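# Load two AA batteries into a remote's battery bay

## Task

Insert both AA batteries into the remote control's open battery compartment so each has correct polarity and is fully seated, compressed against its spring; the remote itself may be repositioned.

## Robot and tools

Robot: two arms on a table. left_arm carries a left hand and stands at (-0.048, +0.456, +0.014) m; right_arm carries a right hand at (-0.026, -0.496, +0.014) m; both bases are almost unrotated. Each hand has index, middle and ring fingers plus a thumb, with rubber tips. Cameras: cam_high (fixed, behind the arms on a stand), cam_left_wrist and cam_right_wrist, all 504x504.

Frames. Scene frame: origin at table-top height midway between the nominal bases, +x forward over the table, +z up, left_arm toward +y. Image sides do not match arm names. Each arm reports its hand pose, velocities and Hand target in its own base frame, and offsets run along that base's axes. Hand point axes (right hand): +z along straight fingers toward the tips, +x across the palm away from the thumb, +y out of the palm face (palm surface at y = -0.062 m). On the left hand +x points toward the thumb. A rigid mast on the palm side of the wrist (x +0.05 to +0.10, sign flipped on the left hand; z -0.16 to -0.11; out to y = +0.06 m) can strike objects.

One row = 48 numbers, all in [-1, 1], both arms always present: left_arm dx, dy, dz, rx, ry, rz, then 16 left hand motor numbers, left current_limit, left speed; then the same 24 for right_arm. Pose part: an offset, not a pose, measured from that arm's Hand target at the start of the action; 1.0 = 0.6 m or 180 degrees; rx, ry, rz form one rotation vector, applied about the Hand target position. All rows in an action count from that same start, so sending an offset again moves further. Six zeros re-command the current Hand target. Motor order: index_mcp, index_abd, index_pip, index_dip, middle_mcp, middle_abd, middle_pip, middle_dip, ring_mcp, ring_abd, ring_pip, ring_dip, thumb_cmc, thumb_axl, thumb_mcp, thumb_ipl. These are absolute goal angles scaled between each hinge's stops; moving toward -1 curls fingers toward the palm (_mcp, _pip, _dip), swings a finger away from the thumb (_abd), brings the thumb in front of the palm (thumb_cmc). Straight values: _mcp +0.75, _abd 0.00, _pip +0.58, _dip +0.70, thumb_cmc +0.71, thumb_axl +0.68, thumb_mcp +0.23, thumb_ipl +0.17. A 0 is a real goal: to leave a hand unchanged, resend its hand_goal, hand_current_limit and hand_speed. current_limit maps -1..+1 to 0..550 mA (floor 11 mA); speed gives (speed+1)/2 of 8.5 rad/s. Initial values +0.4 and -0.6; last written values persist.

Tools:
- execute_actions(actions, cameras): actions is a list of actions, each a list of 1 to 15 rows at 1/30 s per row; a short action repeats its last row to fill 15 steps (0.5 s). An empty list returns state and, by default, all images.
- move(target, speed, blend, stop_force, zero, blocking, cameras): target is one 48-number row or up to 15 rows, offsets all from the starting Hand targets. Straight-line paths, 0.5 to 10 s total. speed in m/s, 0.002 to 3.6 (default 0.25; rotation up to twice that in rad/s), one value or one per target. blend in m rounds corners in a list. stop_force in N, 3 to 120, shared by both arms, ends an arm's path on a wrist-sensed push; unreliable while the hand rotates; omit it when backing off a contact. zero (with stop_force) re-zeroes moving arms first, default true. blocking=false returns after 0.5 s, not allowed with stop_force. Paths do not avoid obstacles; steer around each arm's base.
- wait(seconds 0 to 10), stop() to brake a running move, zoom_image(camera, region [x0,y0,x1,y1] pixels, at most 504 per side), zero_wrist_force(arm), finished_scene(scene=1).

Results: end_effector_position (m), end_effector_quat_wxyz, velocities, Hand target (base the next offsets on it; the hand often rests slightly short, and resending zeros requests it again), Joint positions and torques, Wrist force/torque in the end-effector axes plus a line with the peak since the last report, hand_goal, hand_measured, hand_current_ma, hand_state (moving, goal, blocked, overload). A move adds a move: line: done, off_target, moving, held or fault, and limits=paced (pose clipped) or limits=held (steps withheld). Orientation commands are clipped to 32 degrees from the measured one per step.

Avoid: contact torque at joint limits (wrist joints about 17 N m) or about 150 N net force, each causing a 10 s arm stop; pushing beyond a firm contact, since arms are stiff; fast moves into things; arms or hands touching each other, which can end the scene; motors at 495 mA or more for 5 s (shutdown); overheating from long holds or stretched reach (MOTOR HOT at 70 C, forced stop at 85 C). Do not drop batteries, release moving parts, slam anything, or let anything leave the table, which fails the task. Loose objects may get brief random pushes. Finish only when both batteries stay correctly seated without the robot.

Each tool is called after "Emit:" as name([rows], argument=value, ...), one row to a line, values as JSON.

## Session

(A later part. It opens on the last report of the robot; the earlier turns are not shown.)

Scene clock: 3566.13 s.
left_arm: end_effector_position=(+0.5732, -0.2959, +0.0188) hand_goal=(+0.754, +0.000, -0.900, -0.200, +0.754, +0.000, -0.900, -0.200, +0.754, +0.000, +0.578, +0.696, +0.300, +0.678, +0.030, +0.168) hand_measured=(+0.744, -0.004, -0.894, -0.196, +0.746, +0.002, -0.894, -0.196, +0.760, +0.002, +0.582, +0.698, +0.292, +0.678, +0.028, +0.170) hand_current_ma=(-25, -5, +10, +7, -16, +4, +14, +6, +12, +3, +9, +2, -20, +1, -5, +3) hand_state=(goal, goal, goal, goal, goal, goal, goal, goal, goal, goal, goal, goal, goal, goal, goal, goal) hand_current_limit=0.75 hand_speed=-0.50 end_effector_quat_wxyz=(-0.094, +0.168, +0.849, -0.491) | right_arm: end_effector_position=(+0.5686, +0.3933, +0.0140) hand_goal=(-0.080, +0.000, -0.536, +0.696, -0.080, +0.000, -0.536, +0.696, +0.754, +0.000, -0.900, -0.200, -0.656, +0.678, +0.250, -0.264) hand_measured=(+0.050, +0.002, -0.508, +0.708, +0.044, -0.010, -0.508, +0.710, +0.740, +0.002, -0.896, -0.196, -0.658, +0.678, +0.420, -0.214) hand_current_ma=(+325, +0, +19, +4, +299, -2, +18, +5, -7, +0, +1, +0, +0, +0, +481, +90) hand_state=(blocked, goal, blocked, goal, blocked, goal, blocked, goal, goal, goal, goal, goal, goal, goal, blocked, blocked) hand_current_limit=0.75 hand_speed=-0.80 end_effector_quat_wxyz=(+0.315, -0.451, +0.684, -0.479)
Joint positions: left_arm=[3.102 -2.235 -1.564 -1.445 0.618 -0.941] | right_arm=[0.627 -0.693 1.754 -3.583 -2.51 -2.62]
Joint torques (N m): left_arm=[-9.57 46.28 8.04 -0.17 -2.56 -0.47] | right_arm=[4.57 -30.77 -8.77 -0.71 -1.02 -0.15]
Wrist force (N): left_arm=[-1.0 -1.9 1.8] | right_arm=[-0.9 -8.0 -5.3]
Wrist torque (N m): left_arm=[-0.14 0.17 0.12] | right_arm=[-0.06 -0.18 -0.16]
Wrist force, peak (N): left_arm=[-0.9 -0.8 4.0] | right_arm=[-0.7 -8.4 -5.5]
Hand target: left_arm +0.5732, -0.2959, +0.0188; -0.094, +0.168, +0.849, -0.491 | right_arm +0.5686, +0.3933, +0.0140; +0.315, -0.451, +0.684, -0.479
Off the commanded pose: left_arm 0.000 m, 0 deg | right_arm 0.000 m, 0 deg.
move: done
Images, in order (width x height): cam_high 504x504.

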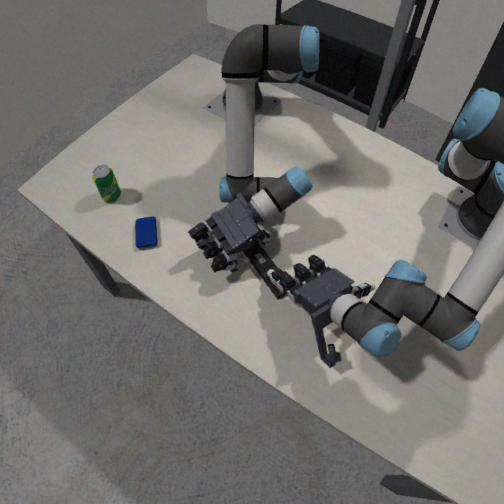

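Emit:
move(target=[0.0015,-0.0006,0,0,0,0, 0.754,0,-0.9,-0.2, 0.754,0,-0.9,-0.2, 0.70,0,0.55,0.67, 0.3,0.678,0.03,0.168, 0.5,-0.8, 0,0,0,0,0,0,-0.08,0,-0.536,0.696,-0.08,0,-0.536,0.696,0.754,0,-0.9,-0.2,-0.657,0.678,0.25,-0.265,0.75,-0.8], speed=0.01, cameras=["cam_high"])

Emit:
zoom_image(camera="cam_high", region=[257, 257, 292, 292])

Scene clock: 3576.73 s.
left_arm: end_effector_position=(+0.5741, -0.2963, +0.0188) hand_goal=(+0.754, +0.000, -0.900, -0.200, +0.754, +0.000, -0.900, -0.200, +0.700, +0.000, +0.550, +0.670, +0.300, +0.678, +0.030, +0.168) hand_measured=(+0.744, -0.004, -0.894, -0.196, +0.746, +0.002, -0.894, -0.196, +0.756, +0.002, +0.580, +0.688, +0.292, +0.678, +0.028, +0.170) hand_current_ma=(-25, -5, +10, +7, -16, +4, +14, +6, +206, +3, +87, +45, -20, +1, -5, +3) hand_state=(goal, goal, goal, goal, goal, goal, goal, goal, blocked, goal, blocked, goal, goal, goal, goal, goal) hand_current_limit=0.50 hand_speed=-0.80 end_effector_quat_wxyz=(-0.094, +0.168, +0.849, -0.491) | right_arm: end_effector_position=(+0.5686, +0.3933, +0.0140) hand_goal=(-0.080, +0.000, -0.536, +0.696, -0.080, +0.000, -0.536, +0.696, +0.754, +0.000, -0.900, -0.200, -0.656, +0.678, +0.250, -0.264) hand_measured=(+0.050, +0.002, -0.508, +0.708, +0.044, -0.010, -0.508, +0.710, +0.740, +0.002, -0.896, -0.196, -0.658, +0.678, +0.420, -0.214) hand_current_ma=(+325, +0, +19, +4, +299, -2, +18, +5, -7, +0, +1, +0, +0, +0, +481, +90) hand_state=(blocked, goal, blocked, goal, blocked, goal, blocked, goal, goal, goal, goal, goal, goal, goal, blocked, blocked) hand_current_limit=0.75 hand_speed=-0.80 end_effector_quat_wxyz=(+0.315, -0.451, +0.684, -0.479)
Joint positions: left_arm=[3.101 -2.236 -1.561 -1.446 0.618 -0.941] | right_arm=[0.627 -0.693 1.754 -3.583 -2.51 -2.62]
Joint torques (N m): left_arm=[-13.64 33.93 28.81 -0.42 -3.15 -1.1] | right_arm=[4.97 -30.76 -9.64 -0.9 -0.96 0.03]
Wrist force (N): left_arm=[-0.9 -3.0 0.2] | right_arm=[-1.0 -7.9 -5.3]
Wrist torque (N m): left_arm=[0.05 0.03 0.19] | right_arm=[-0.04 -0.17 -0.17]
Wrist force, peak (N): left_arm=[-1.2 -3.2 0.1] | right_arm=[-0.9 -8.5 -5.3]
Hand target: left_arm +0.5741, -0.2963, +0.0188; -0.094, +0.168, +0.849, -0.491 | right_arm +0.5686, +0.3933, +0.0140; +0.315, -0.451, +0.684, -0.479
Off the commanded pose: left_arm 0.000 m, 0 deg | right_arm 0.000 m, 0 deg.
move: done
Images, in order (width x height): cam_high 504x504.

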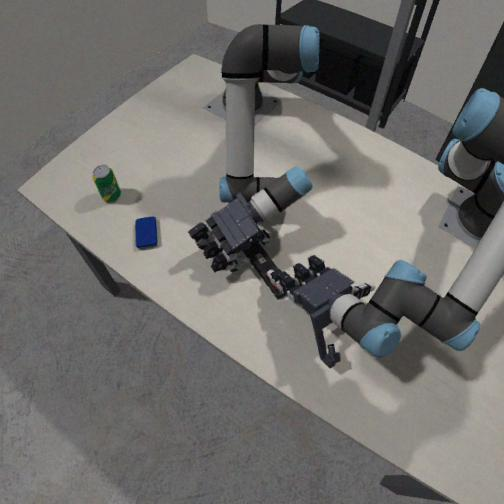

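Scaled by 14.400.

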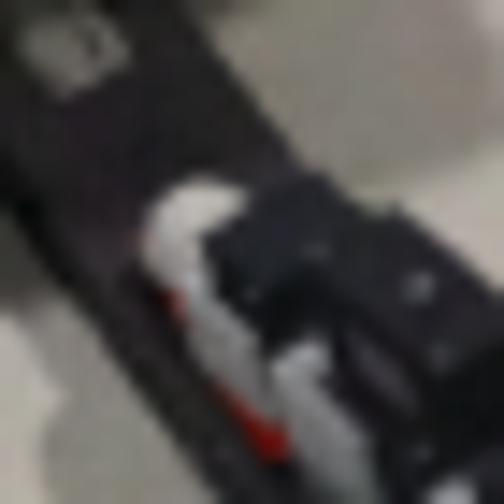

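Emit:
move(target=[0,0,0,0,0,0, 0.754,0,-0.9,-0.2, 0.754,0,-0.9,-0.2, 0.60,0,0.52,0.65, 0.3,0.678,0.03,0.168, 0.75,-0.8, 0,0,0,0,0,0,-0.08,0,-0.536,0.696,-0.08,0,-0.536,0.696,0.754,0,-0.9,-0.2,-0.657,0.678,0.25,-0.265,0.75,-0.8], speed=0.01, cameras=["cam_high"])

Emit:
zoom_image(camera="cam_high", region=[257, 257, 292, 292])

Scene clock: 3580.57 s.
left_arm: end_effector_position=(+0.5741, -0.2963, +0.0188) hand_goal=(+0.754, +0.000, -0.900, -0.200, +0.754, +0.000, -0.900, -0.200, +0.600, +0.000, +0.520, +0.650, +0.300, +0.678, +0.030, +0.168) hand_measured=(+0.744, -0.004, -0.894, -0.196, +0.746, +0.002, -0.894, -0.196, +0.756, +0.002, +0.578, +0.680, +0.292, +0.678, +0.028, +0.170) hand_current_ma=(-25, -5, +10, +7, -16, +4, +14, +6, +481, +3, +196, +87, -20, +1, -5, +3) hand_state=(goal, goal, goal, goal, goal, goal, goal, goal, blocked, goal, blocked, blocked, goal, goal, goal, goal) hand_current_limit=0.75 hand_speed=-0.80 end_effector_quat_wxyz=(-0.094, +0.168, +0.849, -0.491) | right_arm: end_effector_position=(+0.5686, +0.3933, +0.0140) hand_goal=(-0.080, +0.000, -0.536, +0.696, -0.080, +0.000, -0.536, +0.696, +0.754, +0.000, -0.900, -0.200, -0.656, +0.678, +0.250, -0.264) hand_measured=(+0.050, +0.002, -0.508, +0.708, +0.044, -0.010, -0.508, +0.710, +0.740, +0.002, -0.896, -0.196, -0.658, +0.678, +0.420, -0.214) hand_current_ma=(+325, +0, +19, +4, +299, -2, +18, +5, -7, +0, +1, +0, +0, +0, +481, +90) hand_state=(blocked, goal, blocked, goal, blocked, goal, blocked, goal, goal, goal, goal, goal, goal, goal, blocked, blocked) hand_current_limit=0.75 hand_speed=-0.80 end_effector_quat_wxyz=(+0.315, -0.451, +0.684, -0.479)
Joint positions: left_arm=[3.101 -2.236 -1.561 -1.446 0.618 -0.941] | right_arm=[0.627 -0.693 1.754 -3.583 -2.51 -2.62]
Joint torques (N m): left_arm=[-14.94 50.35 3.16 2.32 -2.48 0.35] | right_arm=[3.81 -31.53 -9.51 -0.7 -1 -0.06]
Wrist force (N): left_arm=[-1.1 -4.6 -0.9] | right_arm=[-0.6 -7.9 -5.4]
Wrist torque (N m): left_arm=[0.18 -0.01 0.26] | right_arm=[-0.04 -0.22 -0.14]
Wrist force, peak (N): left_arm=[-1.1 -4.6 -1.1] | right_arm=[-0.9 -8.3 -5.4]
Hand target: left_arm +0.5741, -0.2963, +0.0188; -0.094, +0.168, +0.849, -0.491 | right_arm +0.5686, +0.3933, +0.0140; +0.315, -0.451, +0.684, -0.479
Off the commanded pose: left_arm 0.000 m, 0 deg | right_arm 0.000 m, 0 deg.
move: done
Images, in order (width x height): cam_high 504x504.

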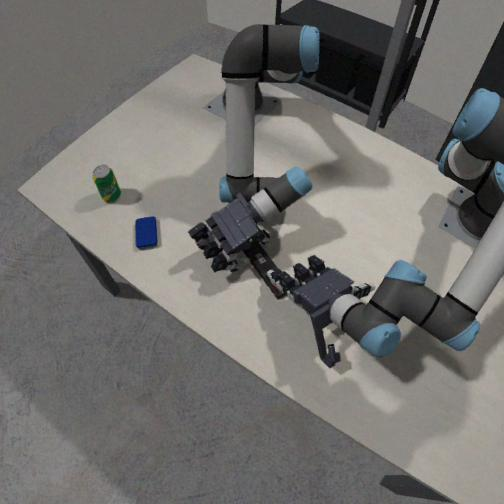

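Scaled by 14.400.

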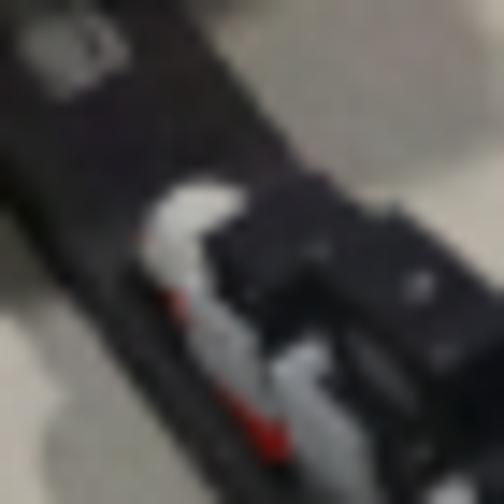

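Emit:
move(target=[0.00124,0.0031,0,0,0,0, 0.754,0,-0.9,-0.2, 0.754,0,-0.9,-0.2, 0.60,0,0.48,0.62, 0.3,0.678,0.03,0.168, 0.75,-0.8, 0,0,0,0,0,0,-0.08,0,-0.536,0.696,-0.08,0,-0.536,0.696,0.754,0,-0.9,-0.2,-0.657,0.678,0.25,-0.265,0.75,-0.8], speed=0.01, cameras=["cam_high"])

Emit:
zoom_image(camera="cam_high", region=[257, 257, 292, 292])

Scene clock: 3590.13 s.
left_arm: end_effector_position=(+0.5748, -0.2944, +0.0188) hand_goal=(+0.754, +0.000, -0.900, -0.200, +0.754, +0.000, -0.900, -0.200, +0.600, +0.000, +0.480, +0.620, +0.300, +0.678, +0.030, +0.168) hand_measured=(+0.744, -0.004, -0.894, -0.196, +0.746, +0.002, -0.894, -0.196, +0.756, +0.002, +0.572, +0.668, +0.292, +0.678, +0.028, +0.170) hand_current_ma=(-25, -5, +10, +7, -16, +4, +14, +6, +481, +2, +340, +157, -20, +1, -5, +3) hand_state=(goal, goal, goal, goal, goal, goal, goal, goal, blocked, goal, blocked, blocked, goal, goal, goal, goal) hand_current_limit=0.75 hand_speed=-0.80 end_effector_quat_wxyz=(-0.094, +0.168, +0.849, -0.491) | right_arm: end_effector_position=(+0.5686, +0.3933, +0.0140) hand_goal=(-0.080, +0.000, -0.536, +0.696, -0.080, +0.000, -0.536, +0.696, +0.754, +0.000, -0.900, -0.200, -0.656, +0.678, +0.250, -0.264) hand_measured=(+0.050, +0.002, -0.508, +0.708, +0.044, -0.010, -0.508, +0.710, +0.740, +0.002, -0.896, -0.196, -0.658, +0.678, +0.420, -0.214) hand_current_ma=(+325, +0, +19, +4, +299, -2, +18, +5, -7, +0, +1, +0, +0, +0, +481, +90) hand_state=(blocked, goal, blocked, goal, blocked, goal, blocked, goal, goal, goal, goal, goal, goal, goal, blocked, blocked) hand_current_limit=0.75 hand_speed=-0.80 end_effector_quat_wxyz=(+0.315, -0.451, +0.684, -0.479)
Joint positions: left_arm=[3.104 -2.237 -1.559 -1.451 0.62 -0.937] | right_arm=[0.627 -0.693 1.754 -3.583 -2.51 -2.62]
Joint torques (N m): left_arm=[8.59 33.87 31.82 0.19 0.92 0.56] | right_arm=[5.39 -30.9 -9.31 -0.86 -0.74 0.16]
Wrist force (N): left_arm=[-0.8 -5.1 2.3] | right_arm=[-0.7 -7.8 -5.3]
Wrist torque (N m): left_arm=[0.00 0.18 0.32] | right_arm=[-0.03 -0.21 -0.13]
Wrist force, peak (N): left_arm=[-1.0 -6.2 -1.2] | right_arm=[-0.7 -8.4 -5.3]
Hand target: left_arm +0.5748, -0.2944, +0.0188; -0.094, +0.168, +0.849, -0.491 | right_arm +0.5686, +0.3933, +0.0140; +0.315, -0.451, +0.684, -0.479
Off the commanded pose: left_arm 0.000 m, 0 deg | right_arm 0.000 m, 0 deg.
move: done
Images, in order (width x height): cam_high 504x504.

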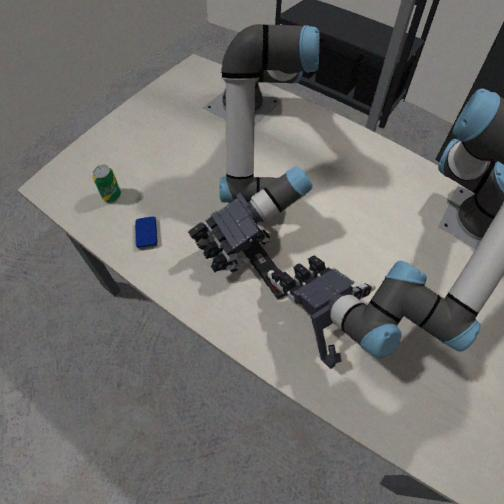

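Scaled by 14.400.

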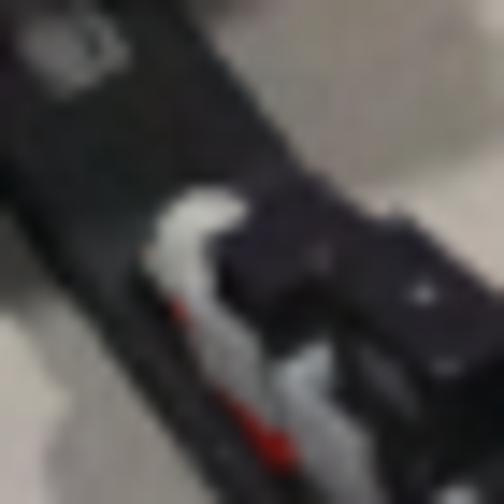

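Emit:
move(target=[0.0006,0.0015,-0.0042,0,0,0, 0.754,0,-0.9,-0.2, 0.754,0,-0.9,-0.2, 0.60,0,0.48,0.62, 0.3,0.678,0.03,0.168, 0.75,-0.8, 0,0,0,0,0,0,-0.08,0,-0.536,0.696,-0.08,0,-0.536,0.696,0.754,0,-0.9,-0.2,-0.657,0.678,0.25,-0.265,0.75,-0.8], speed=0.006, stop_force=10, cameras=["cam_high"])

Emit:
zoom_image(camera="cam_high", region=[257, 257, 292, 292])

Scene clock: 3597.13 s.
left_arm: end_effector_position=(+0.5752, -0.2935, +0.0163) hand_goal=(+0.754, +0.000, -0.900, -0.200, +0.754, +0.000, -0.900, -0.200, +0.600, +0.000, +0.480, +0.620, +0.300, +0.678, +0.030, +0.168) hand_measured=(+0.744, -0.004, -0.894, -0.196, +0.746, +0.002, -0.894, -0.196, +0.766, +0.002, +0.572, +0.668, +0.292, +0.678, +0.028, +0.170) hand_current_ma=(-25, -5, +10, +7, -16, +4, +14, +6, +481, +2, +340, +157, -20, +1, -5, +3) hand_state=(goal, goal, goal, goal, goal, goal, goal, goal, blocked, goal, blocked, blocked, goal, goal, goal, goal) hand_current_limit=0.75 hand_speed=-0.80 end_effector_quat_wxyz=(-0.094, +0.168, +0.849, -0.491) | right_arm: end_effector_position=(+0.5686, +0.3933, +0.0140) hand_goal=(-0.080, +0.000, -0.536, +0.696, -0.080, +0.000, -0.536, +0.696, +0.754, +0.000, -0.900, -0.200, -0.656, +0.678, +0.250, -0.264) hand_measured=(+0.050, +0.002, -0.508, +0.708, +0.044, -0.010, -0.508, +0.710, +0.740, +0.002, -0.896, -0.196, -0.658, +0.678, +0.420, -0.214) hand_current_ma=(+325, +0, +19, +4, +299, -2, +18, +5, -7, +0, +1, +0, +0, +0, +481, +90) hand_state=(blocked, goal, blocked, goal, blocked, goal, blocked, goal, goal, goal, goal, goal, goal, goal, blocked, blocked) hand_current_limit=0.75 hand_speed=-0.80 end_effector_quat_wxyz=(+0.315, -0.451, +0.684, -0.479)
Joint positions: left_arm=[3.106 -2.241 -1.559 -1.448 0.62 -0.935] | right_arm=[0.627 -0.693 1.754 -3.583 -2.51 -2.62]
Joint torques (N m): left_arm=[2.76 41.23 -0.08 0.48 0.54 -0.67] | right_arm=[4.03 -30.81 -9.65 -0.81 -1.01 0.07]
Wrist force (N): left_arm=[-0.9 -7.6 -3.0] | right_arm=[-0.6 -8.1 -5.6]
Wrist torque (N m): left_arm=[0.55 -0.17 0.46] | right_arm=[-0.05 -0.22 -0.13]
Wrist force, peak (N): left_arm=[-1.1 -7.7 -3.2] | right_arm=[-0.9 -8.3 -5.5]
Hand target: left_arm +0.5752, -0.2935, +0.0163; -0.094, +0.168, +0.849, -0.491 | right_arm +0.5686, +0.3933, +0.0140; +0.315, -0.451, +0.684, -0.479
Off the commanded pose: left_arm 0.000 m, 0 deg | right_arm 0.000 m, 0 deg.
move: done
Images, in order (width x height): cam_high 504x504.

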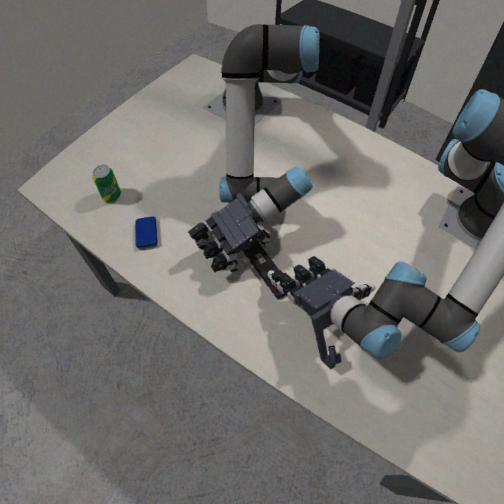

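Scaled by 14.400.

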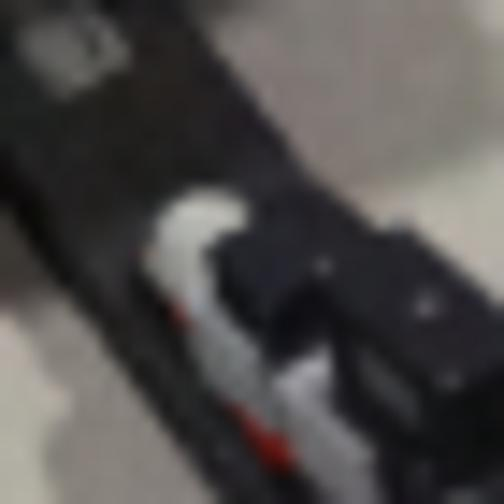

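Emit:
move(target=[0.00185,0.00464,0,0,0,0, 0.754,0,-0.9,-0.2, 0.754,0,-0.9,-0.2, 0.60,0,0.48,0.62, 0.3,0.678,0.03,0.168, 0.75,-0.8, 0,0,0,0,0,0,-0.08,0,-0.536,0.696,-0.08,0,-0.536,0.696,0.754,0,-0.9,-0.2,-0.657,0.678,0.25,-0.265,0.75,-0.8], speed=0.006, stop_force=12, cameras=["cam_high"])

Emit:
zoom_image(camera="cam_high", region=[257, 257, 292, 292])

Scene clock: 3603.13 s.
left_arm: end_effector_position=(+0.5763, -0.2907, +0.0163) hand_goal=(+0.754, +0.000, -0.900, -0.200, +0.754, +0.000, -0.900, -0.200, +0.600, +0.000, +0.480, +0.620, +0.300, +0.678, +0.030, +0.168) hand_measured=(+0.744, -0.004, -0.894, -0.196, +0.746, +0.002, -0.894, -0.196, +0.766, +0.000, +0.568, +0.666, +0.292, +0.678, +0.028, +0.170) hand_current_ma=(-25, -5, +10, +7, -16, +4, +14, +6, +481, +0, +322, +152, -20, +1, -5, +3) hand_state=(goal, goal, goal, goal, goal, goal, goal, goal, blocked, goal, blocked, blocked, goal, goal, goal, goal) hand_current_limit=0.75 hand_speed=-0.80 end_effector_quat_wxyz=(-0.094, +0.168, +0.849, -0.491) | right_arm: end_effector_position=(+0.5686, +0.3933, +0.0140) hand_goal=(-0.080, +0.000, -0.536, +0.696, -0.080, +0.000, -0.536, +0.696, +0.754, +0.000, -0.900, -0.200, -0.656, +0.678, +0.250, -0.264) hand_measured=(+0.050, +0.002, -0.508, +0.708, +0.044, -0.010, -0.508, +0.710, +0.740, +0.002, -0.896, -0.196, -0.658, +0.678, +0.420, -0.214) hand_current_ma=(+325, +0, +19, +4, +299, -2, +18, +5, -7, +0, +1, +0, +0, +0, +481, +90) hand_state=(blocked, goal, blocked, goal, blocked, goal, blocked, goal, goal, goal, goal, goal, goal, goal, blocked, blocked) hand_current_limit=0.75 hand_speed=-0.80 end_effector_quat_wxyz=(+0.315, -0.451, +0.684, -0.479)
Joint positions: left_arm=[3.11 -2.241 -1.557 -1.455 0.622 -0.929] | right_arm=[0.627 -0.693 1.754 -3.583 -2.51 -2.62]
Joint torques (N m): left_arm=[-1.48 33.38 28.22 2.78 -0.6 -1.1] | right_arm=[4.96 -30.28 -9.22 -0.77 -0.97 0.12]
Wrist force (N): left_arm=[-0.9 -4.9 2.8] | right_arm=[-0.6 -8.0 -5.3]
Wrist torque (N m): left_arm=[-0.04 0.24 0.29] | right_arm=[-0.06 -0.23 -0.14]
Wrist force, peak (N): left_arm=[-1.0 -7.9 -3.0] | right_arm=[-0.6 -8.2 -5.7]
Hand target: left_arm +0.5763, -0.2907, +0.0163; -0.094, +0.168, +0.849, -0.491 | right_arm +0.5686, +0.3933, +0.0140; +0.315, -0.451, +0.684, -0.479
Off the commanded pose: left_arm 0.000 m, 0 deg | right_arm 0.000 m, 0 deg.
move: done
Images, in order (width x height): cam_high 504x504.

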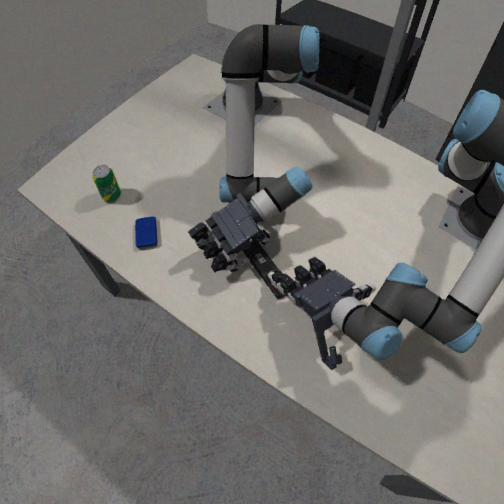

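Scaled by 14.400.

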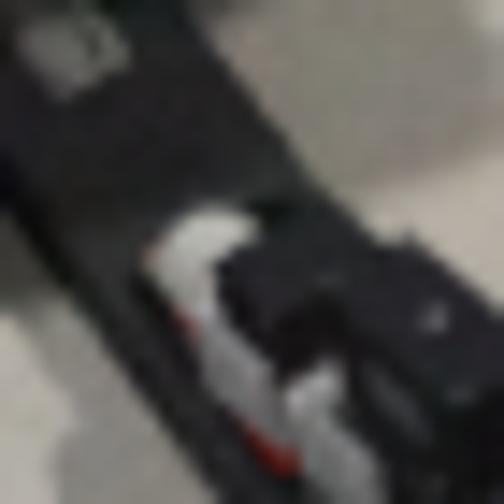

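Emit:
move(target=[0.0004,0.001,-0.0065,0,0,0, 0.754,0,-0.9,-0.2, 0.754,0,-0.9,-0.2, 0.60,0,0.48,0.62, 0.3,0.678,0.03,0.168, 0.75,-0.8, 0,0,0,0,0,0,-0.08,0,-0.536,0.696,-0.08,0,-0.536,0.696,0.754,0,-0.9,-0.2,-0.657,0.678,0.25,-0.265,0.75,-0.8], speed=0.006, stop_force=13, cameras=["cam_high"])

Emit:
zoom_image(camera="cam_high", region=[257, 257, 292, 292])

Scene clock: 3609.50 s.
left_arm: end_effector_position=(+0.5765, -0.2901, +0.0124) hand_goal=(+0.754, +0.000, -0.900, -0.200, +0.754, +0.000, -0.900, -0.200, +0.600, +0.000, +0.480, +0.620, +0.300, +0.678, +0.030, +0.168) hand_measured=(+0.744, -0.004, -0.894, -0.196, +0.746, +0.002, -0.894, -0.196, +0.786, +0.000, +0.568, +0.666, +0.292, +0.678, +0.028, +0.170) hand_current_ma=(-25, -5, +10, +7, -16, +4, +14, +6, +481, -1, +322, +152, -20, +1, -5, +3) hand_state=(goal, goal, goal, goal, goal, goal, goal, goal, blocked, goal, blocked, blocked, goal, goal, goal, goal) hand_current_limit=0.75 hand_speed=-0.80 end_effector_quat_wxyz=(-0.094, +0.168, +0.849, -0.491) | right_arm: end_effector_position=(+0.5686, +0.3933, +0.0140) hand_goal=(-0.080, +0.000, -0.536, +0.696, -0.080, +0.000, -0.536, +0.696, +0.754, +0.000, -0.900, -0.200, -0.656, +0.678, +0.250, -0.264) hand_measured=(+0.048, +0.002, -0.508, +0.708, +0.044, -0.010, -0.508, +0.710, +0.740, +0.002, -0.896, -0.196, -0.658, +0.678, +0.420, -0.214) hand_current_ma=(+325, +0, +19, +4, +299, -2, +18, +5, -7, +0, +1, +0, +0, +0, +481, +91) hand_state=(blocked, goal, blocked, goal, blocked, goal, blocked, goal, goal, goal, goal, goal, goal, goal, blocked, blocked) hand_current_limit=0.75 hand_speed=-0.80 end_effector_quat_wxyz=(+0.315, -0.451, +0.684, -0.479)
Joint positions: left_arm=[3.111 -2.247 -1.558 -1.449 0.623 -0.927] | right_arm=[0.627 -0.693 1.754 -3.583 -2.51 -2.62]
Joint torques (N m): left_arm=[1.59 43.56 2.9 -0.76 0.64 0] | right_arm=[4.2 -30.85 -9.84 -0.82 -0.77 0.2]
Wrist force (N): left_arm=[-1.0 -7.6 -7.6] | right_arm=[0.6 -8.1 -5.4]
Wrist torque (N m): left_arm=[0.92 -0.50 0.45] | right_arm=[-0.06 -0.26 -0.18]
Wrist force, peak (N): left_arm=[-1.1 -7.8 -7.7] | right_arm=[-0.7 -8.7 -5.1]
Hand target: left_arm +0.5765, -0.2901, +0.0124; -0.094, +0.168, +0.849, -0.491 | right_arm +0.5686, +0.3933, +0.0140; +0.315, -0.451, +0.684, -0.479
Off the commanded pose: left_arm 0.000 m, 0 deg | right_arm 0.000 m, 0 deg.
move: done
Images, in order (width x height): cam_high 504x504.

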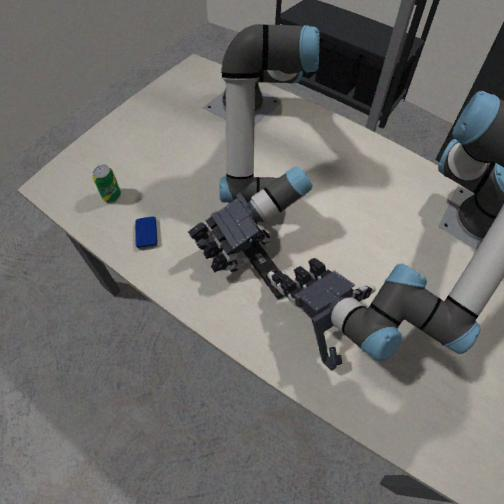

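Scaled by 14.400.

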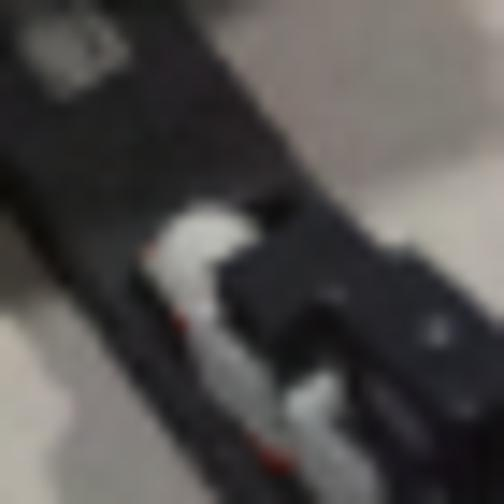

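Emit:
move([
  [0,0,0.015,0,0,0, 0.754,0,-0.9,-0.2, 0.754,0,-0.9,-0.2, 0.754,0,0.577,0.696, 0.3,0.678,0.03,0.168, 0.75,-0.5, 0,0,0,0,0,0,-0.08,0,-0.536,0.696,-0.08,0,-0.536,0.696,0.754,0,-0.9,-0.2,-0.657,0.678,0.25,-0.265,0.75,-0.8],
  [-0.0145,-0.0365,0.036,0,0,0, 0.754,0,-0.9,-0.2, 0.754,0,-0.9,-0.2, 0.754,0,0.577,0.696, 0.3,0.678,0.03,0.168, 0.75,-0.5, 0,0,0,0,0,0,-0.08,0,-0.536,0.696,-0.08,0,-0.536,0.696,0.754,0,-0.9,-0.2,-0.657,0.678,0.25,-0.265,0.75,-0.8],
], speed=0.04, cameras=["cam_high"])

Emit:
zoom_image(camera="cam_high", region=[257, 257, 292, 292])

Scene clock: 3631.03 s.
left_arm: end_effector_position=(+0.5678, -0.3122, +0.0341) hand_goal=(+0.754, +0.000, -0.900, -0.200, +0.754, +0.000, -0.900, -0.200, +0.754, +0.000, +0.578, +0.696, +0.300, +0.678, +0.030, +0.168) hand_measured=(+0.744, -0.004, -0.894, -0.196, +0.746, +0.002, -0.894, -0.196, +0.746, +0.000, +0.578, +0.698, +0.292, +0.678, +0.028, +0.170) hand_current_ma=(-25, -5, +10, +7, -17, +4, +14, +6, -17, -1, +0, +3, -20, +1, -5, +3) hand_state=(goal, goal, goal, goal, goal, goal, goal, goal, goal, goal, goal, goal, goal, goal, goal, goal) hand_current_limit=0.75 hand_speed=-0.50 end_effector_quat_wxyz=(-0.094, +0.168, +0.849, -0.491) | right_arm: end_effector_position=(+0.5686, +0.3933, +0.0140) hand_goal=(-0.080, +0.000, -0.536, +0.696, -0.080, +0.000, -0.536, +0.696, +0.754, +0.000, -0.900, -0.200, -0.656, +0.678, +0.250, -0.264) hand_measured=(+0.048, +0.002, -0.508, +0.708, +0.044, -0.010, -0.508, +0.710, +0.740, +0.002, -0.896, -0.196, -0.658, +0.678, +0.420, -0.214) hand_current_ma=(+325, +0, +19, +4, +299, -2, +18, +5, -7, +0, +1, +0, +0, +0, +481, +91) hand_state=(blocked, goal, blocked, goal, blocked, goal, blocked, goal, goal, goal, goal, goal, goal, goal, blocked, blocked) hand_current_limit=0.75 hand_speed=-0.80 end_effector_quat_wxyz=(+0.315, -0.451, +0.684, -0.479)
Joint positions: left_arm=[3.077 -2.211 -1.566 -1.435 0.606 -0.978] | right_arm=[0.627 -0.693 1.754 -3.583 -2.51 -2.62]
Joint torques (N m): left_arm=[7.81 34.43 12.25 -0.07 -0.46 1.05] | right_arm=[5.1 -36.23 -10.07 -0.98 -0.93 0.17]
Wrist force (N): left_arm=[-1.0 -0.9 3.9] | right_arm=[0.4 -8.0 -5.1]
Wrist torque (N m): left_arm=[-0.36 0.29 0.06] | right_arm=[-0.06 -0.24 -0.18]
Wrist force, peak (N): left_arm=[-1.0 -7.7 -7.8] | right_arm=[0.4 -8.5 -5.5]
Hand target: left_arm +0.5678, -0.3120, +0.0340; -0.094, +0.168, +0.849, -0.491 | right_arm +0.5686, +0.3933, +0.0140; +0.315, -0.451, +0.684, -0.479
Off the commanded pose: left_arm 0.000 m, 0 deg | right_arm 0.000 m, 0 deg.
move: done
Images, in order (width x height): cam_high 504x504.

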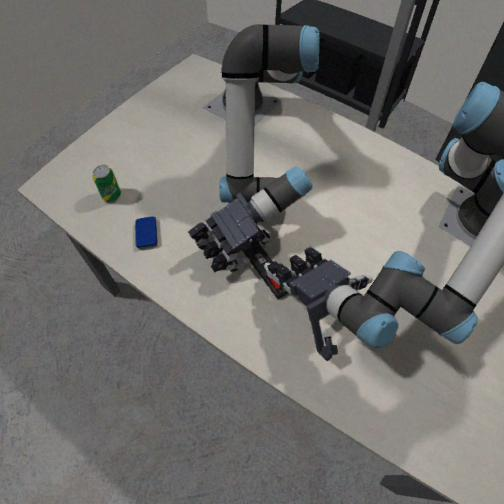

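Scaled by 14.400.

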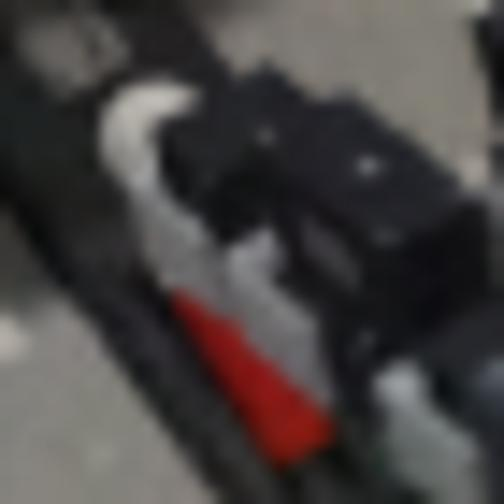

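Emit:
wait(seconds=0, cameras=["cam_left_wrist","cam_right_wrist"])

Scene clock: 3634.87 s.
left_arm: end_effector_position=(+0.5678, -0.3120, +0.0340) hand_goal=(+0.754, +0.000, -0.900, -0.200, +0.754, +0.000, -0.900, -0.200, +0.754, +0.000, +0.578, +0.696, +0.300, +0.678, +0.030, +0.168) hand_measured=(+0.744, -0.004, -0.894, -0.196, +0.746, +0.002, -0.894, -0.196, +0.746, +0.000, +0.578, +0.698, +0.292, +0.678, +0.028, +0.170) hand_current_ma=(-25, -5, +10, +7, -17, +4, +14, +6, -17, -1, +0, +3, -20, +1, -5, +3) hand_state=(goal, goal, goal, goal, goal, goal, goal, goal, goal, goal, goal, goal, goal, goal, goal, goal) hand_current_limit=0.75 hand_speed=-0.50 end_effector_quat_wxyz=(-0.094, +0.168, +0.849, -0.491) | right_arm: end_effector_position=(+0.5686, +0.3933, +0.0140) hand_goal=(-0.080, +0.000, -0.536, +0.696, -0.080, +0.000, -0.536, +0.696, +0.754, +0.000, -0.900, -0.200, -0.656, +0.678, +0.250, -0.264) hand_measured=(+0.048, +0.002, -0.508, +0.708, +0.044, -0.010, -0.508, +0.710, +0.740, +0.002, -0.896, -0.196, -0.658, +0.678, +0.420, -0.214) hand_current_ma=(+325, +0, +19, +4, +299, -2, +18, +5, -7, +0, +1, +0, +0, +0, +481, +91) hand_state=(blocked, goal, blocked, goal, blocked, goal, blocked, goal, goal, goal, goal, goal, goal, goal, blocked, blocked) hand_current_limit=0.75 hand_speed=-0.80 end_effector_quat_wxyz=(+0.315, -0.451, +0.684, -0.479)
Joint positions: left_arm=[3.077 -2.212 -1.566 -1.435 0.606 -0.978] | right_arm=[0.627 -0.693 1.754 -3.583 -2.51 -2.62]
Joint torques (N m): left_arm=[10.24 33.66 35.8 -0.21 0.06 0.83] | right_arm=[4.27 -39.26 -10.32 -1.03 -1 0.35]
Wrist force (N): left_arm=[-1.0 -1.0 3.5] | right_arm=[0.7 -8.0 -5.4]
Wrist torque (N m): left_arm=[-0.35 0.29 0.06] | right_arm=[-0.04 -0.27 -0.16]
Wrist force, peak (N): left_arm=[-0.9 -1.0 4.0] | right_arm=[0.6 -8.4 -5.5]
Hand target: left_arm +0.5678, -0.3120, +0.0340; -0.094, +0.168, +0.849, -0.491 | right_arm +0.5686, +0.3933, +0.0140; +0.315, -0.451, +0.684, -0.479
Off the commanded pose: left_arm 0.000 m, 0 deg | right_arm 0.000 m, 0 deg.
camera_calibration:
cam_left_wrist: T_world_to_cam=[[0.619858, -0.546984, 0.562658, -0.580208], [-0.285127, 0.511023, 0.8109, 0.251447], [-0.73108, -0.663072, 0.160802, 0.323913], [0, 0, 0, 1]] pos_world=[0.668147, -0.231082, 0.0704746]
cam_right_wrist: T_world_to_cam=[[0.0767155, 0.804084, -0.589545, -0.321502], [-0.315302, 0.580508, 0.75073, -0.112143], [0.945886, 0.128292, 0.298063, -0.466182], [0, 0, 0, 1]] pos_world=[0.43026, 0.383422, 0.0336007]
Images, in order (width x height): cam_left_wrist 504x504, cam_right_wrist 504x504.

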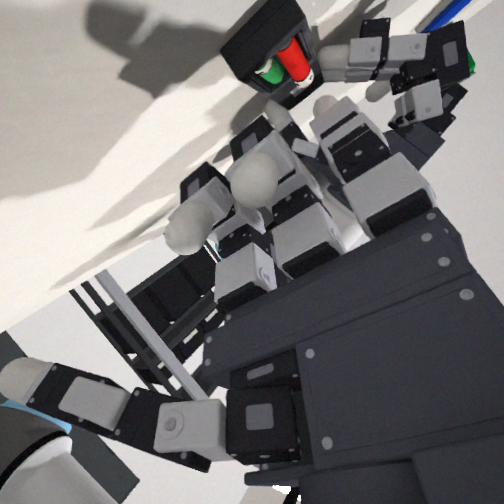

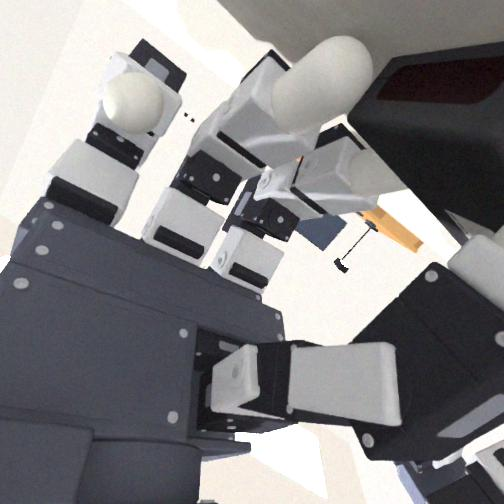

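Emit:
zoom_image(camera="cam_left_wrist", region=[215, 0, 375, 120])

Scaled by 3.150.

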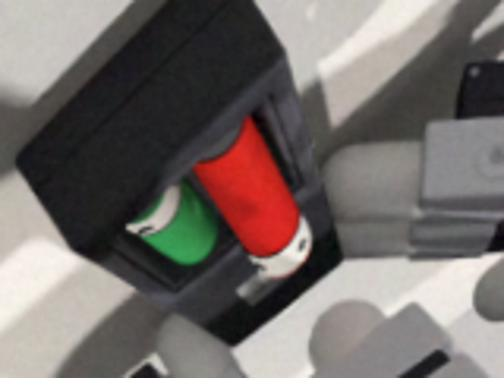

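Emit:
move(target=[-0.0014,-0.0034,-0.0235,0,0,0, 0.754,0,-0.9,-0.2, 0.754,0,-0.9,-0.2, 0.754,0,0.577,0.696, 0.3,0.678,0.03,0.168, 0.75,-0.5, 0,0,0,0,0,0,-0.08,0,-0.536,0.696,-0.08,0,-0.536,0.696,0.754,0,-0.9,-0.2,-0.657,0.678,0.25,-0.265,0.75,-0.8], speed=0.012, stop_force=3, cameras=["cam_high","cam_left_wrist"])

Emit:
zoom_image(camera="cam_high", region=[257, 257, 292, 292])

Emit:
zoom_image(camera="cam_left_wrist", region=[215, 0, 375, 120])

Scene clock: 3663.20 s.
left_arm: end_effector_position=(+0.5670, -0.3141, +0.0199) hand_goal=(+0.754, +0.000, -0.900, -0.200, +0.754, +0.000, -0.900, -0.200, +0.754, +0.000, +0.578, +0.696, +0.300, +0.678, +0.030, +0.168) hand_measured=(+0.744, -0.004, -0.894, -0.196, +0.746, +0.002, -0.894, -0.196, +0.746, +0.000, +0.578, +0.698, +0.292, +0.678, +0.028, +0.170) hand_current_ma=(-25, -5, +10, +7, -17, +4, +14, +6, -17, -1, +0, +3, -20, +1, -5, +3) hand_state=(goal, goal, goal, goal, goal, goal, goal, goal, goal, goal, goal, goal, goal, goal, goal, goal) hand_current_limit=0.75 hand_speed=-0.50 end_effector_quat_wxyz=(-0.094, +0.168, +0.849, -0.491) | right_arm: end_effector_position=(+0.5686, +0.3933, +0.0140) hand_goal=(-0.080, +0.000, -0.536, +0.696, -0.080, +0.000, -0.536, +0.696, +0.754, +0.000, -0.900, -0.200, -0.656, +0.678, +0.250, -0.264) hand_measured=(+0.048, +0.002, -0.508, +0.708, +0.044, -0.010, -0.508, +0.710, +0.740, +0.002, -0.896, -0.196, -0.658, +0.678, +0.420, -0.214) hand_current_ma=(+325, +0, +19, +4, +299, -2, +18, +5, -7, +0, +1, +0, +0, +0, +481, +91) hand_state=(blocked, goal, blocked, goal, blocked, goal, blocked, goal, goal, goal, goal, goal, goal, goal, blocked, blocked) hand_current_limit=0.75 hand_speed=-0.80 end_effector_quat_wxyz=(+0.315, -0.451, +0.684, -0.479)
Joint positions: left_arm=[3.074 -2.231 -1.576 -1.401 0.604 -0.983] | right_arm=[0.627 -0.693 1.754 -3.583 -2.51 -2.62]
Joint torques (N m): left_arm=[-5.03 55.28 26.35 -0.36 -3.12 0.45] | right_arm=[4.45 -44.55 -10.19 -0.91 -0.99 0.38]
Wrist force (N): left_arm=[-0.9 -0.9 3.9] | right_arm=[0.5 -7.6 -5.1]
Wrist torque (N m): left_arm=[-0.36 0.29 0.06] | right_arm=[-0.01 -0.25 -0.17]
Wrist force, peak (N): left_arm=[-1.2 -1.0 4.1] | right_arm=[0.4 -8.5 -5.6]
Hand target: left_arm +0.5670, -0.3141, +0.0199; -0.094, +0.168, +0.849, -0.491 | right_arm +0.5686, +0.3933, +0.0140; +0.315, -0.451, +0.684, -0.479
Off the commanded pose: left_arm 0.000 m, 0 deg | right_arm 0.000 m, 0 deg.
move: done
camera_calibration:
cam_left_wrist: T_world_to_cam=[[0.619935, -0.547005, 0.562554, -0.572922], [-0.284995, 0.511012, 0.810953, 0.263581], [-0.731067, -0.663063, 0.1609, 0.324257], [0, 0, 0, 1]] pos_world=[0.667347, -0.233082, 0.0563744]
Images, in order (width x height): cam_high 504x504, cam_left_wrist 504x504.

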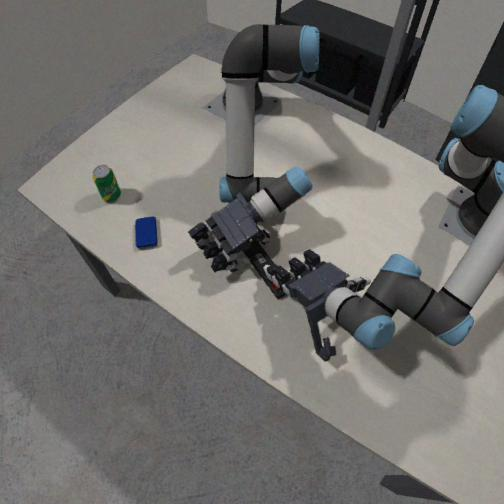

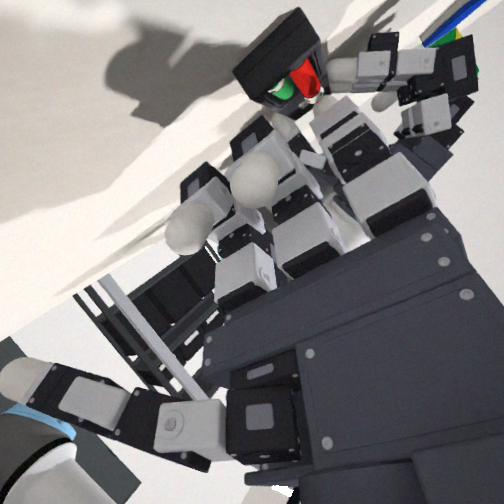

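Scaled by 14.400.

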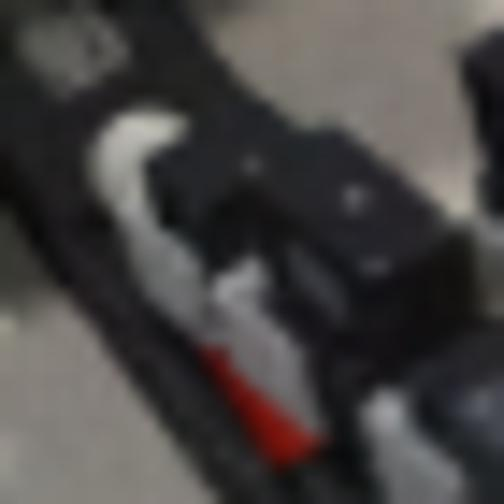

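Scaled by 3.150.

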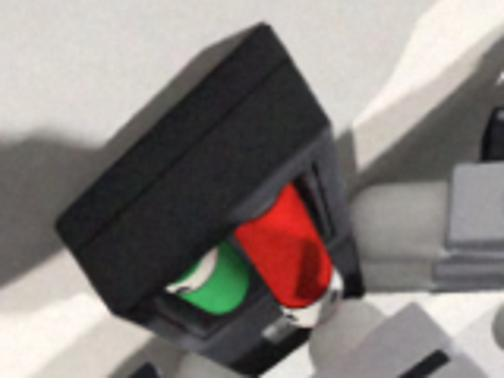

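Emit:
move(target=[0.0049,0.0124,-0.002,0,0,0, 0.754,0,-0.9,-0.2, 0.754,0,-0.9,-0.2, 0.754,0,0.577,0.696, 0.3,0.678,0.03,0.168, 0.75,-0.5, 0,0,0,0,0,0,-0.08,0,-0.536,0.696,-0.08,0,-0.536,0.696,0.754,0,-0.9,-0.2,-0.657,0.678,0.25,-0.265,0.75,-0.8], speed=0.008, stop_force=3, cameras=["cam_high","cam_left_wrist"])

Emit:
zoom_image(camera="cam_high", region=[257, 257, 292, 292])

Emit:
zoom_image(camera="cam_left_wrist", region=[215, 0, 375, 120])

Scene clock: 3669.13 s.
left_arm: end_effector_position=(+0.5700, -0.3066, +0.0187) hand_goal=(+0.754, +0.000, -0.900, -0.200, +0.754, +0.000, -0.900, -0.200, +0.754, +0.000, +0.578, +0.696, +0.300, +0.678, +0.030, +0.168) hand_measured=(+0.744, -0.004, -0.894, -0.196, +0.746, +0.002, -0.894, -0.196, +0.762, +0.000, +0.586, +0.700, +0.292, +0.678, +0.028, +0.170) hand_current_ma=(-25, -5, +10, +7, -17, +4, +14, +6, +21, -1, +15, +6, -20, +1, -5, +3) hand_state=(goal, goal, goal, goal, goal, goal, goal, goal, goal, goal, goal, goal, goal, goal, goal, goal) hand_current_limit=0.75 hand_speed=-0.50 end_effector_quat_wxyz=(-0.094, +0.168, +0.849, -0.491) | right_arm: end_effector_position=(+0.5686, +0.3933, +0.0140) hand_goal=(-0.080, +0.000, -0.536, +0.696, -0.080, +0.000, -0.536, +0.696, +0.754, +0.000, -0.900, -0.200, -0.656, +0.678, +0.250, -0.264) hand_measured=(+0.048, +0.002, -0.508, +0.708, +0.044, -0.010, -0.508, +0.710, +0.740, +0.002, -0.896, -0.196, -0.658, +0.678, +0.420, -0.214) hand_current_ma=(+325, +0, +19, +4, +299, -2, +18, +5, -7, +0, +1, +0, +0, +0, +481, +91) hand_state=(blocked, goal, blocked, goal, blocked, goal, blocked, goal, goal, goal, goal, goal, goal, goal, blocked, blocked) hand_current_limit=0.75 hand_speed=-0.80 end_effector_quat_wxyz=(+0.315, -0.451, +0.684, -0.479)
Joint positions: left_arm=[3.085 -2.234 -1.57 -1.419 0.61 -0.965] | right_arm=[0.627 -0.693 1.754 -3.583 -2.51 -2.62]
Joint torques (N m): left_arm=[-8.49 39.07 25.58 2.99 -1.04 -1.1] | right_arm=[4.24 -50.79 -10.33 -1.05 -1.08 0.19]
Wrist force (N): left_arm=[-1.1 -2.3 4.0] | right_arm=[0.5 -8.2 -5.4]
Wrist torque (N m): left_arm=[-0.34 0.31 0.05] | right_arm=[-0.07 -0.25 -0.18]
Wrist force, peak (N): left_arm=[-1.0 -2.1 4.3] | right_arm=[0.7 -8.5 -5.5]
Hand target: left_arm +0.5699, -0.3066, +0.0187; -0.094, +0.168, +0.849, -0.491 | right_arm +0.5686, +0.3933, +0.0140; +0.315, -0.451, +0.684, -0.479
Off the commanded pose: left_arm 0.000 m, 0 deg | right_arm 0.000 m, 0 deg.
move: done
camera_calibration:
cam_left_wrist: T_world_to_cam=[[0.619935, -0.546998, 0.562559, -0.570004], [-0.285177, 0.510856, 0.810987, 0.261662], [-0.730995, -0.663189, 0.160706, 0.331551], [0, 0, 0, 1]] pos_world=[0.670347, -0.225582, 0.055174]
Images, in order (width x height): cam_high 504x504, cam_left_wrist 504x504.

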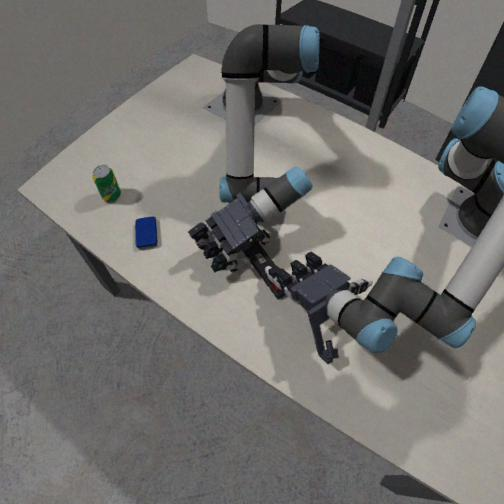

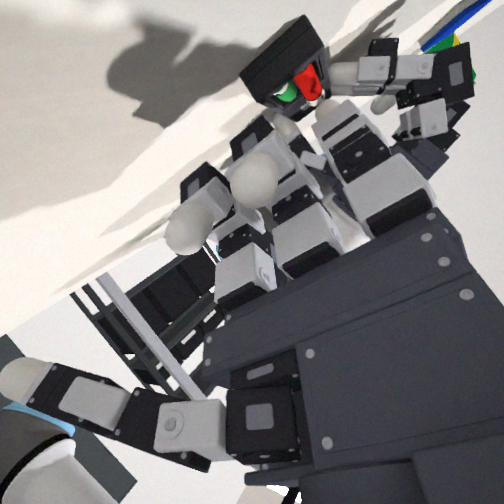

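Scaled by 14.400.

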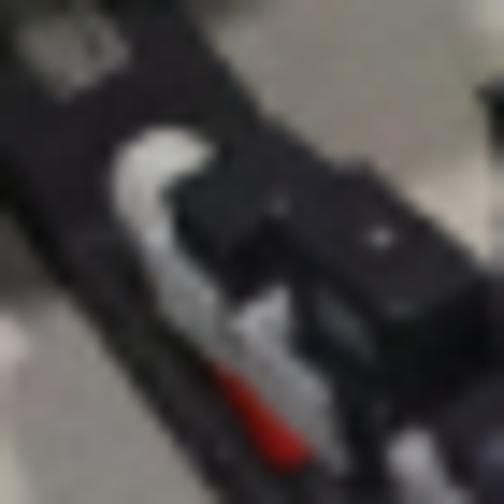

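Scaled by 3.150.

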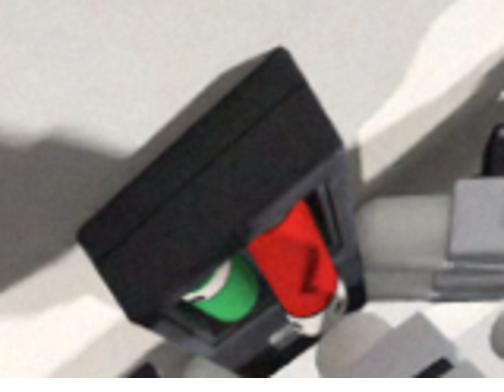

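Emit:
move([
  [-0.0056,-0.0139,0.006,0,0,0, 0.754,0,-0.9,-0.2, 0.754,0,-0.9,-0.2, 0.754,0,0.577,0.696, 0.3,0.678,0.03,0.168, 0.75,-0.5, 0,0,0,0,0,0,-0.08,0,-0.536,0.696,-0.08,0,-0.536,0.696,0.754,0,-0.9,-0.2,-0.657,0.678,0.25,-0.265,0.75,-0.8],
  [-0.0056,-0.0139,-0.0042,0,0,0, 0.754,0,-0.9,-0.2, 0.754,0,-0.9,-0.2, 0.754,0,0.577,0.696, 0.3,0.678,0.03,0.168, 0.75,-0.5, 0,0,0,0,0,0,-0.08,0,-0.536,0.696,-0.08,0,-0.536,0.696,0.754,0,-0.9,-0.2,-0.657,0.678,0.25,-0.265,0.75,-0.8],
], speed=0.015, stop_force=4, cameras=["cam_high","cam_left_wrist"])

Emit:
zoom_image(camera="cam_left_wrist", region=[215, 0, 375, 120])

Scene clock: 3684.40 s.
left_arm: end_effector_position=(+0.5666, -0.3150, +0.0162) hand_goal=(+0.754, +0.000, -0.900, -0.200, +0.754, +0.000, -0.900, -0.200, +0.754, +0.000, +0.578, +0.696, +0.300, +0.678, +0.030, +0.168) hand_measured=(+0.744, -0.004, -0.894, -0.196, +0.746, +0.002, -0.894, -0.196, +0.754, +0.000, +0.580, +0.698, +0.292, +0.678, +0.028, +0.170) hand_current_ma=(-25, -5, +10, +7, -17, +4, +14, +6, +0, -1, +3, +3, -20, +1, -5, +3) hand_state=(goal, goal, goal, goal, goal, goal, goal, goal, goal, goal, goal, goal, goal, goal, goal, goal) hand_current_limit=0.75 hand_speed=-0.50 end_effector_quat_wxyz=(-0.094, +0.168, +0.849, -0.491) | right_arm: end_effector_position=(+0.5686, +0.3933, +0.0140) hand_goal=(-0.080, +0.000, -0.536, +0.696, -0.080, +0.000, -0.536, +0.696, +0.754, +0.000, -0.900, -0.200, -0.656, +0.678, +0.250, -0.264) hand_measured=(+0.048, +0.002, -0.508, +0.708, +0.044, -0.010, -0.508, +0.710, +0.740, +0.002, -0.896, -0.196, -0.658, +0.678, +0.420, -0.214) hand_current_ma=(+325, +0, +19, +4, +299, -2, +18, +5, -7, +0, +1, +0, +0, +0, +481, +91) hand_state=(blocked, goal, blocked, goal, blocked, goal, blocked, goal, goal, goal, goal, goal, goal, goal, blocked, blocked) hand_current_limit=0.75 hand_speed=-0.80 end_effector_quat_wxyz=(+0.315, -0.451, +0.684, -0.479)
Joint positions: left_arm=[3.072 -2.237 -1.579 -1.391 0.604 -0.985] | right_arm=[0.627 -0.693 1.754 -3.583 -2.51 -2.62]
Joint torques (N m): left_arm=[8.34 53.93 25.97 -0.27 0.06 -0.18] | right_arm=[4.15 -54.09 -10.21 -0.96 -0.86 0.31]
Wrist force (N): left_arm=[-1.2 -1.7 3.6] | right_arm=[0.3 -8.1 -5.5]
Wrist torque (N m): left_arm=[-0.32 0.30 0.08] | right_arm=[-0.04 -0.22 -0.19]
Wrist force, peak (N): left_arm=[-0.9 -2.1 4.5] | right_arm=[0.5 -8.4 -5.7]
Hand target: left_arm +0.5666, -0.3150, +0.0162; -0.094, +0.168, +0.849, -0.491 | right_arm +0.5686, +0.3933, +0.0140; +0.315, -0.451, +0.684, -0.479
Off the commanded pose: left_arm 0.000 m, 0 deg | right_arm 0.000 m, 0 deg.
move: done
camera_calibration:
cam_left_wrist: T_world_to_cam=[[0.619894, -0.547043, 0.562562, -0.571005], [-0.285054, 0.510958, 0.810966, 0.266925], [-0.731079, -0.663073, 0.160803, 0.3239], [0, 0, 0, 1]] pos_world=[0.666847, -0.233982, 0.0526742]
Images, in order (width x height): cam_high 504x504, cam_left_wrist 504x504.

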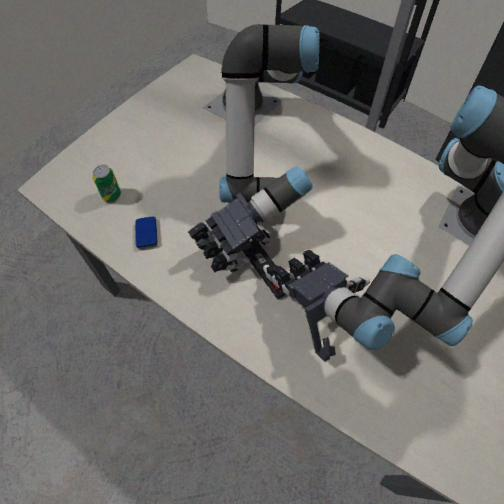

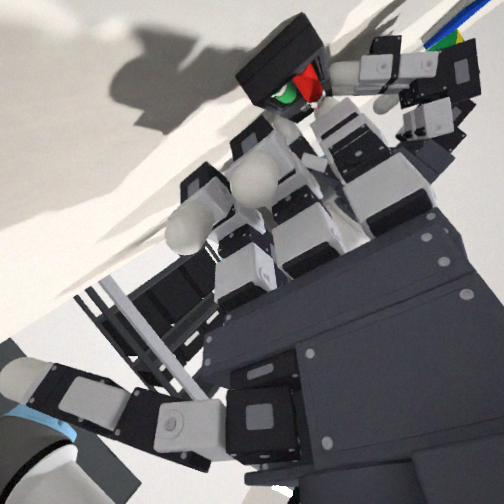

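Scaled by 3.150.

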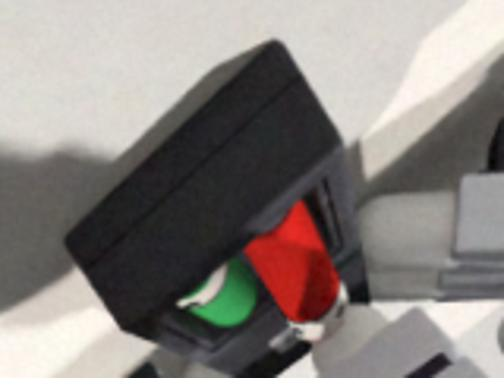

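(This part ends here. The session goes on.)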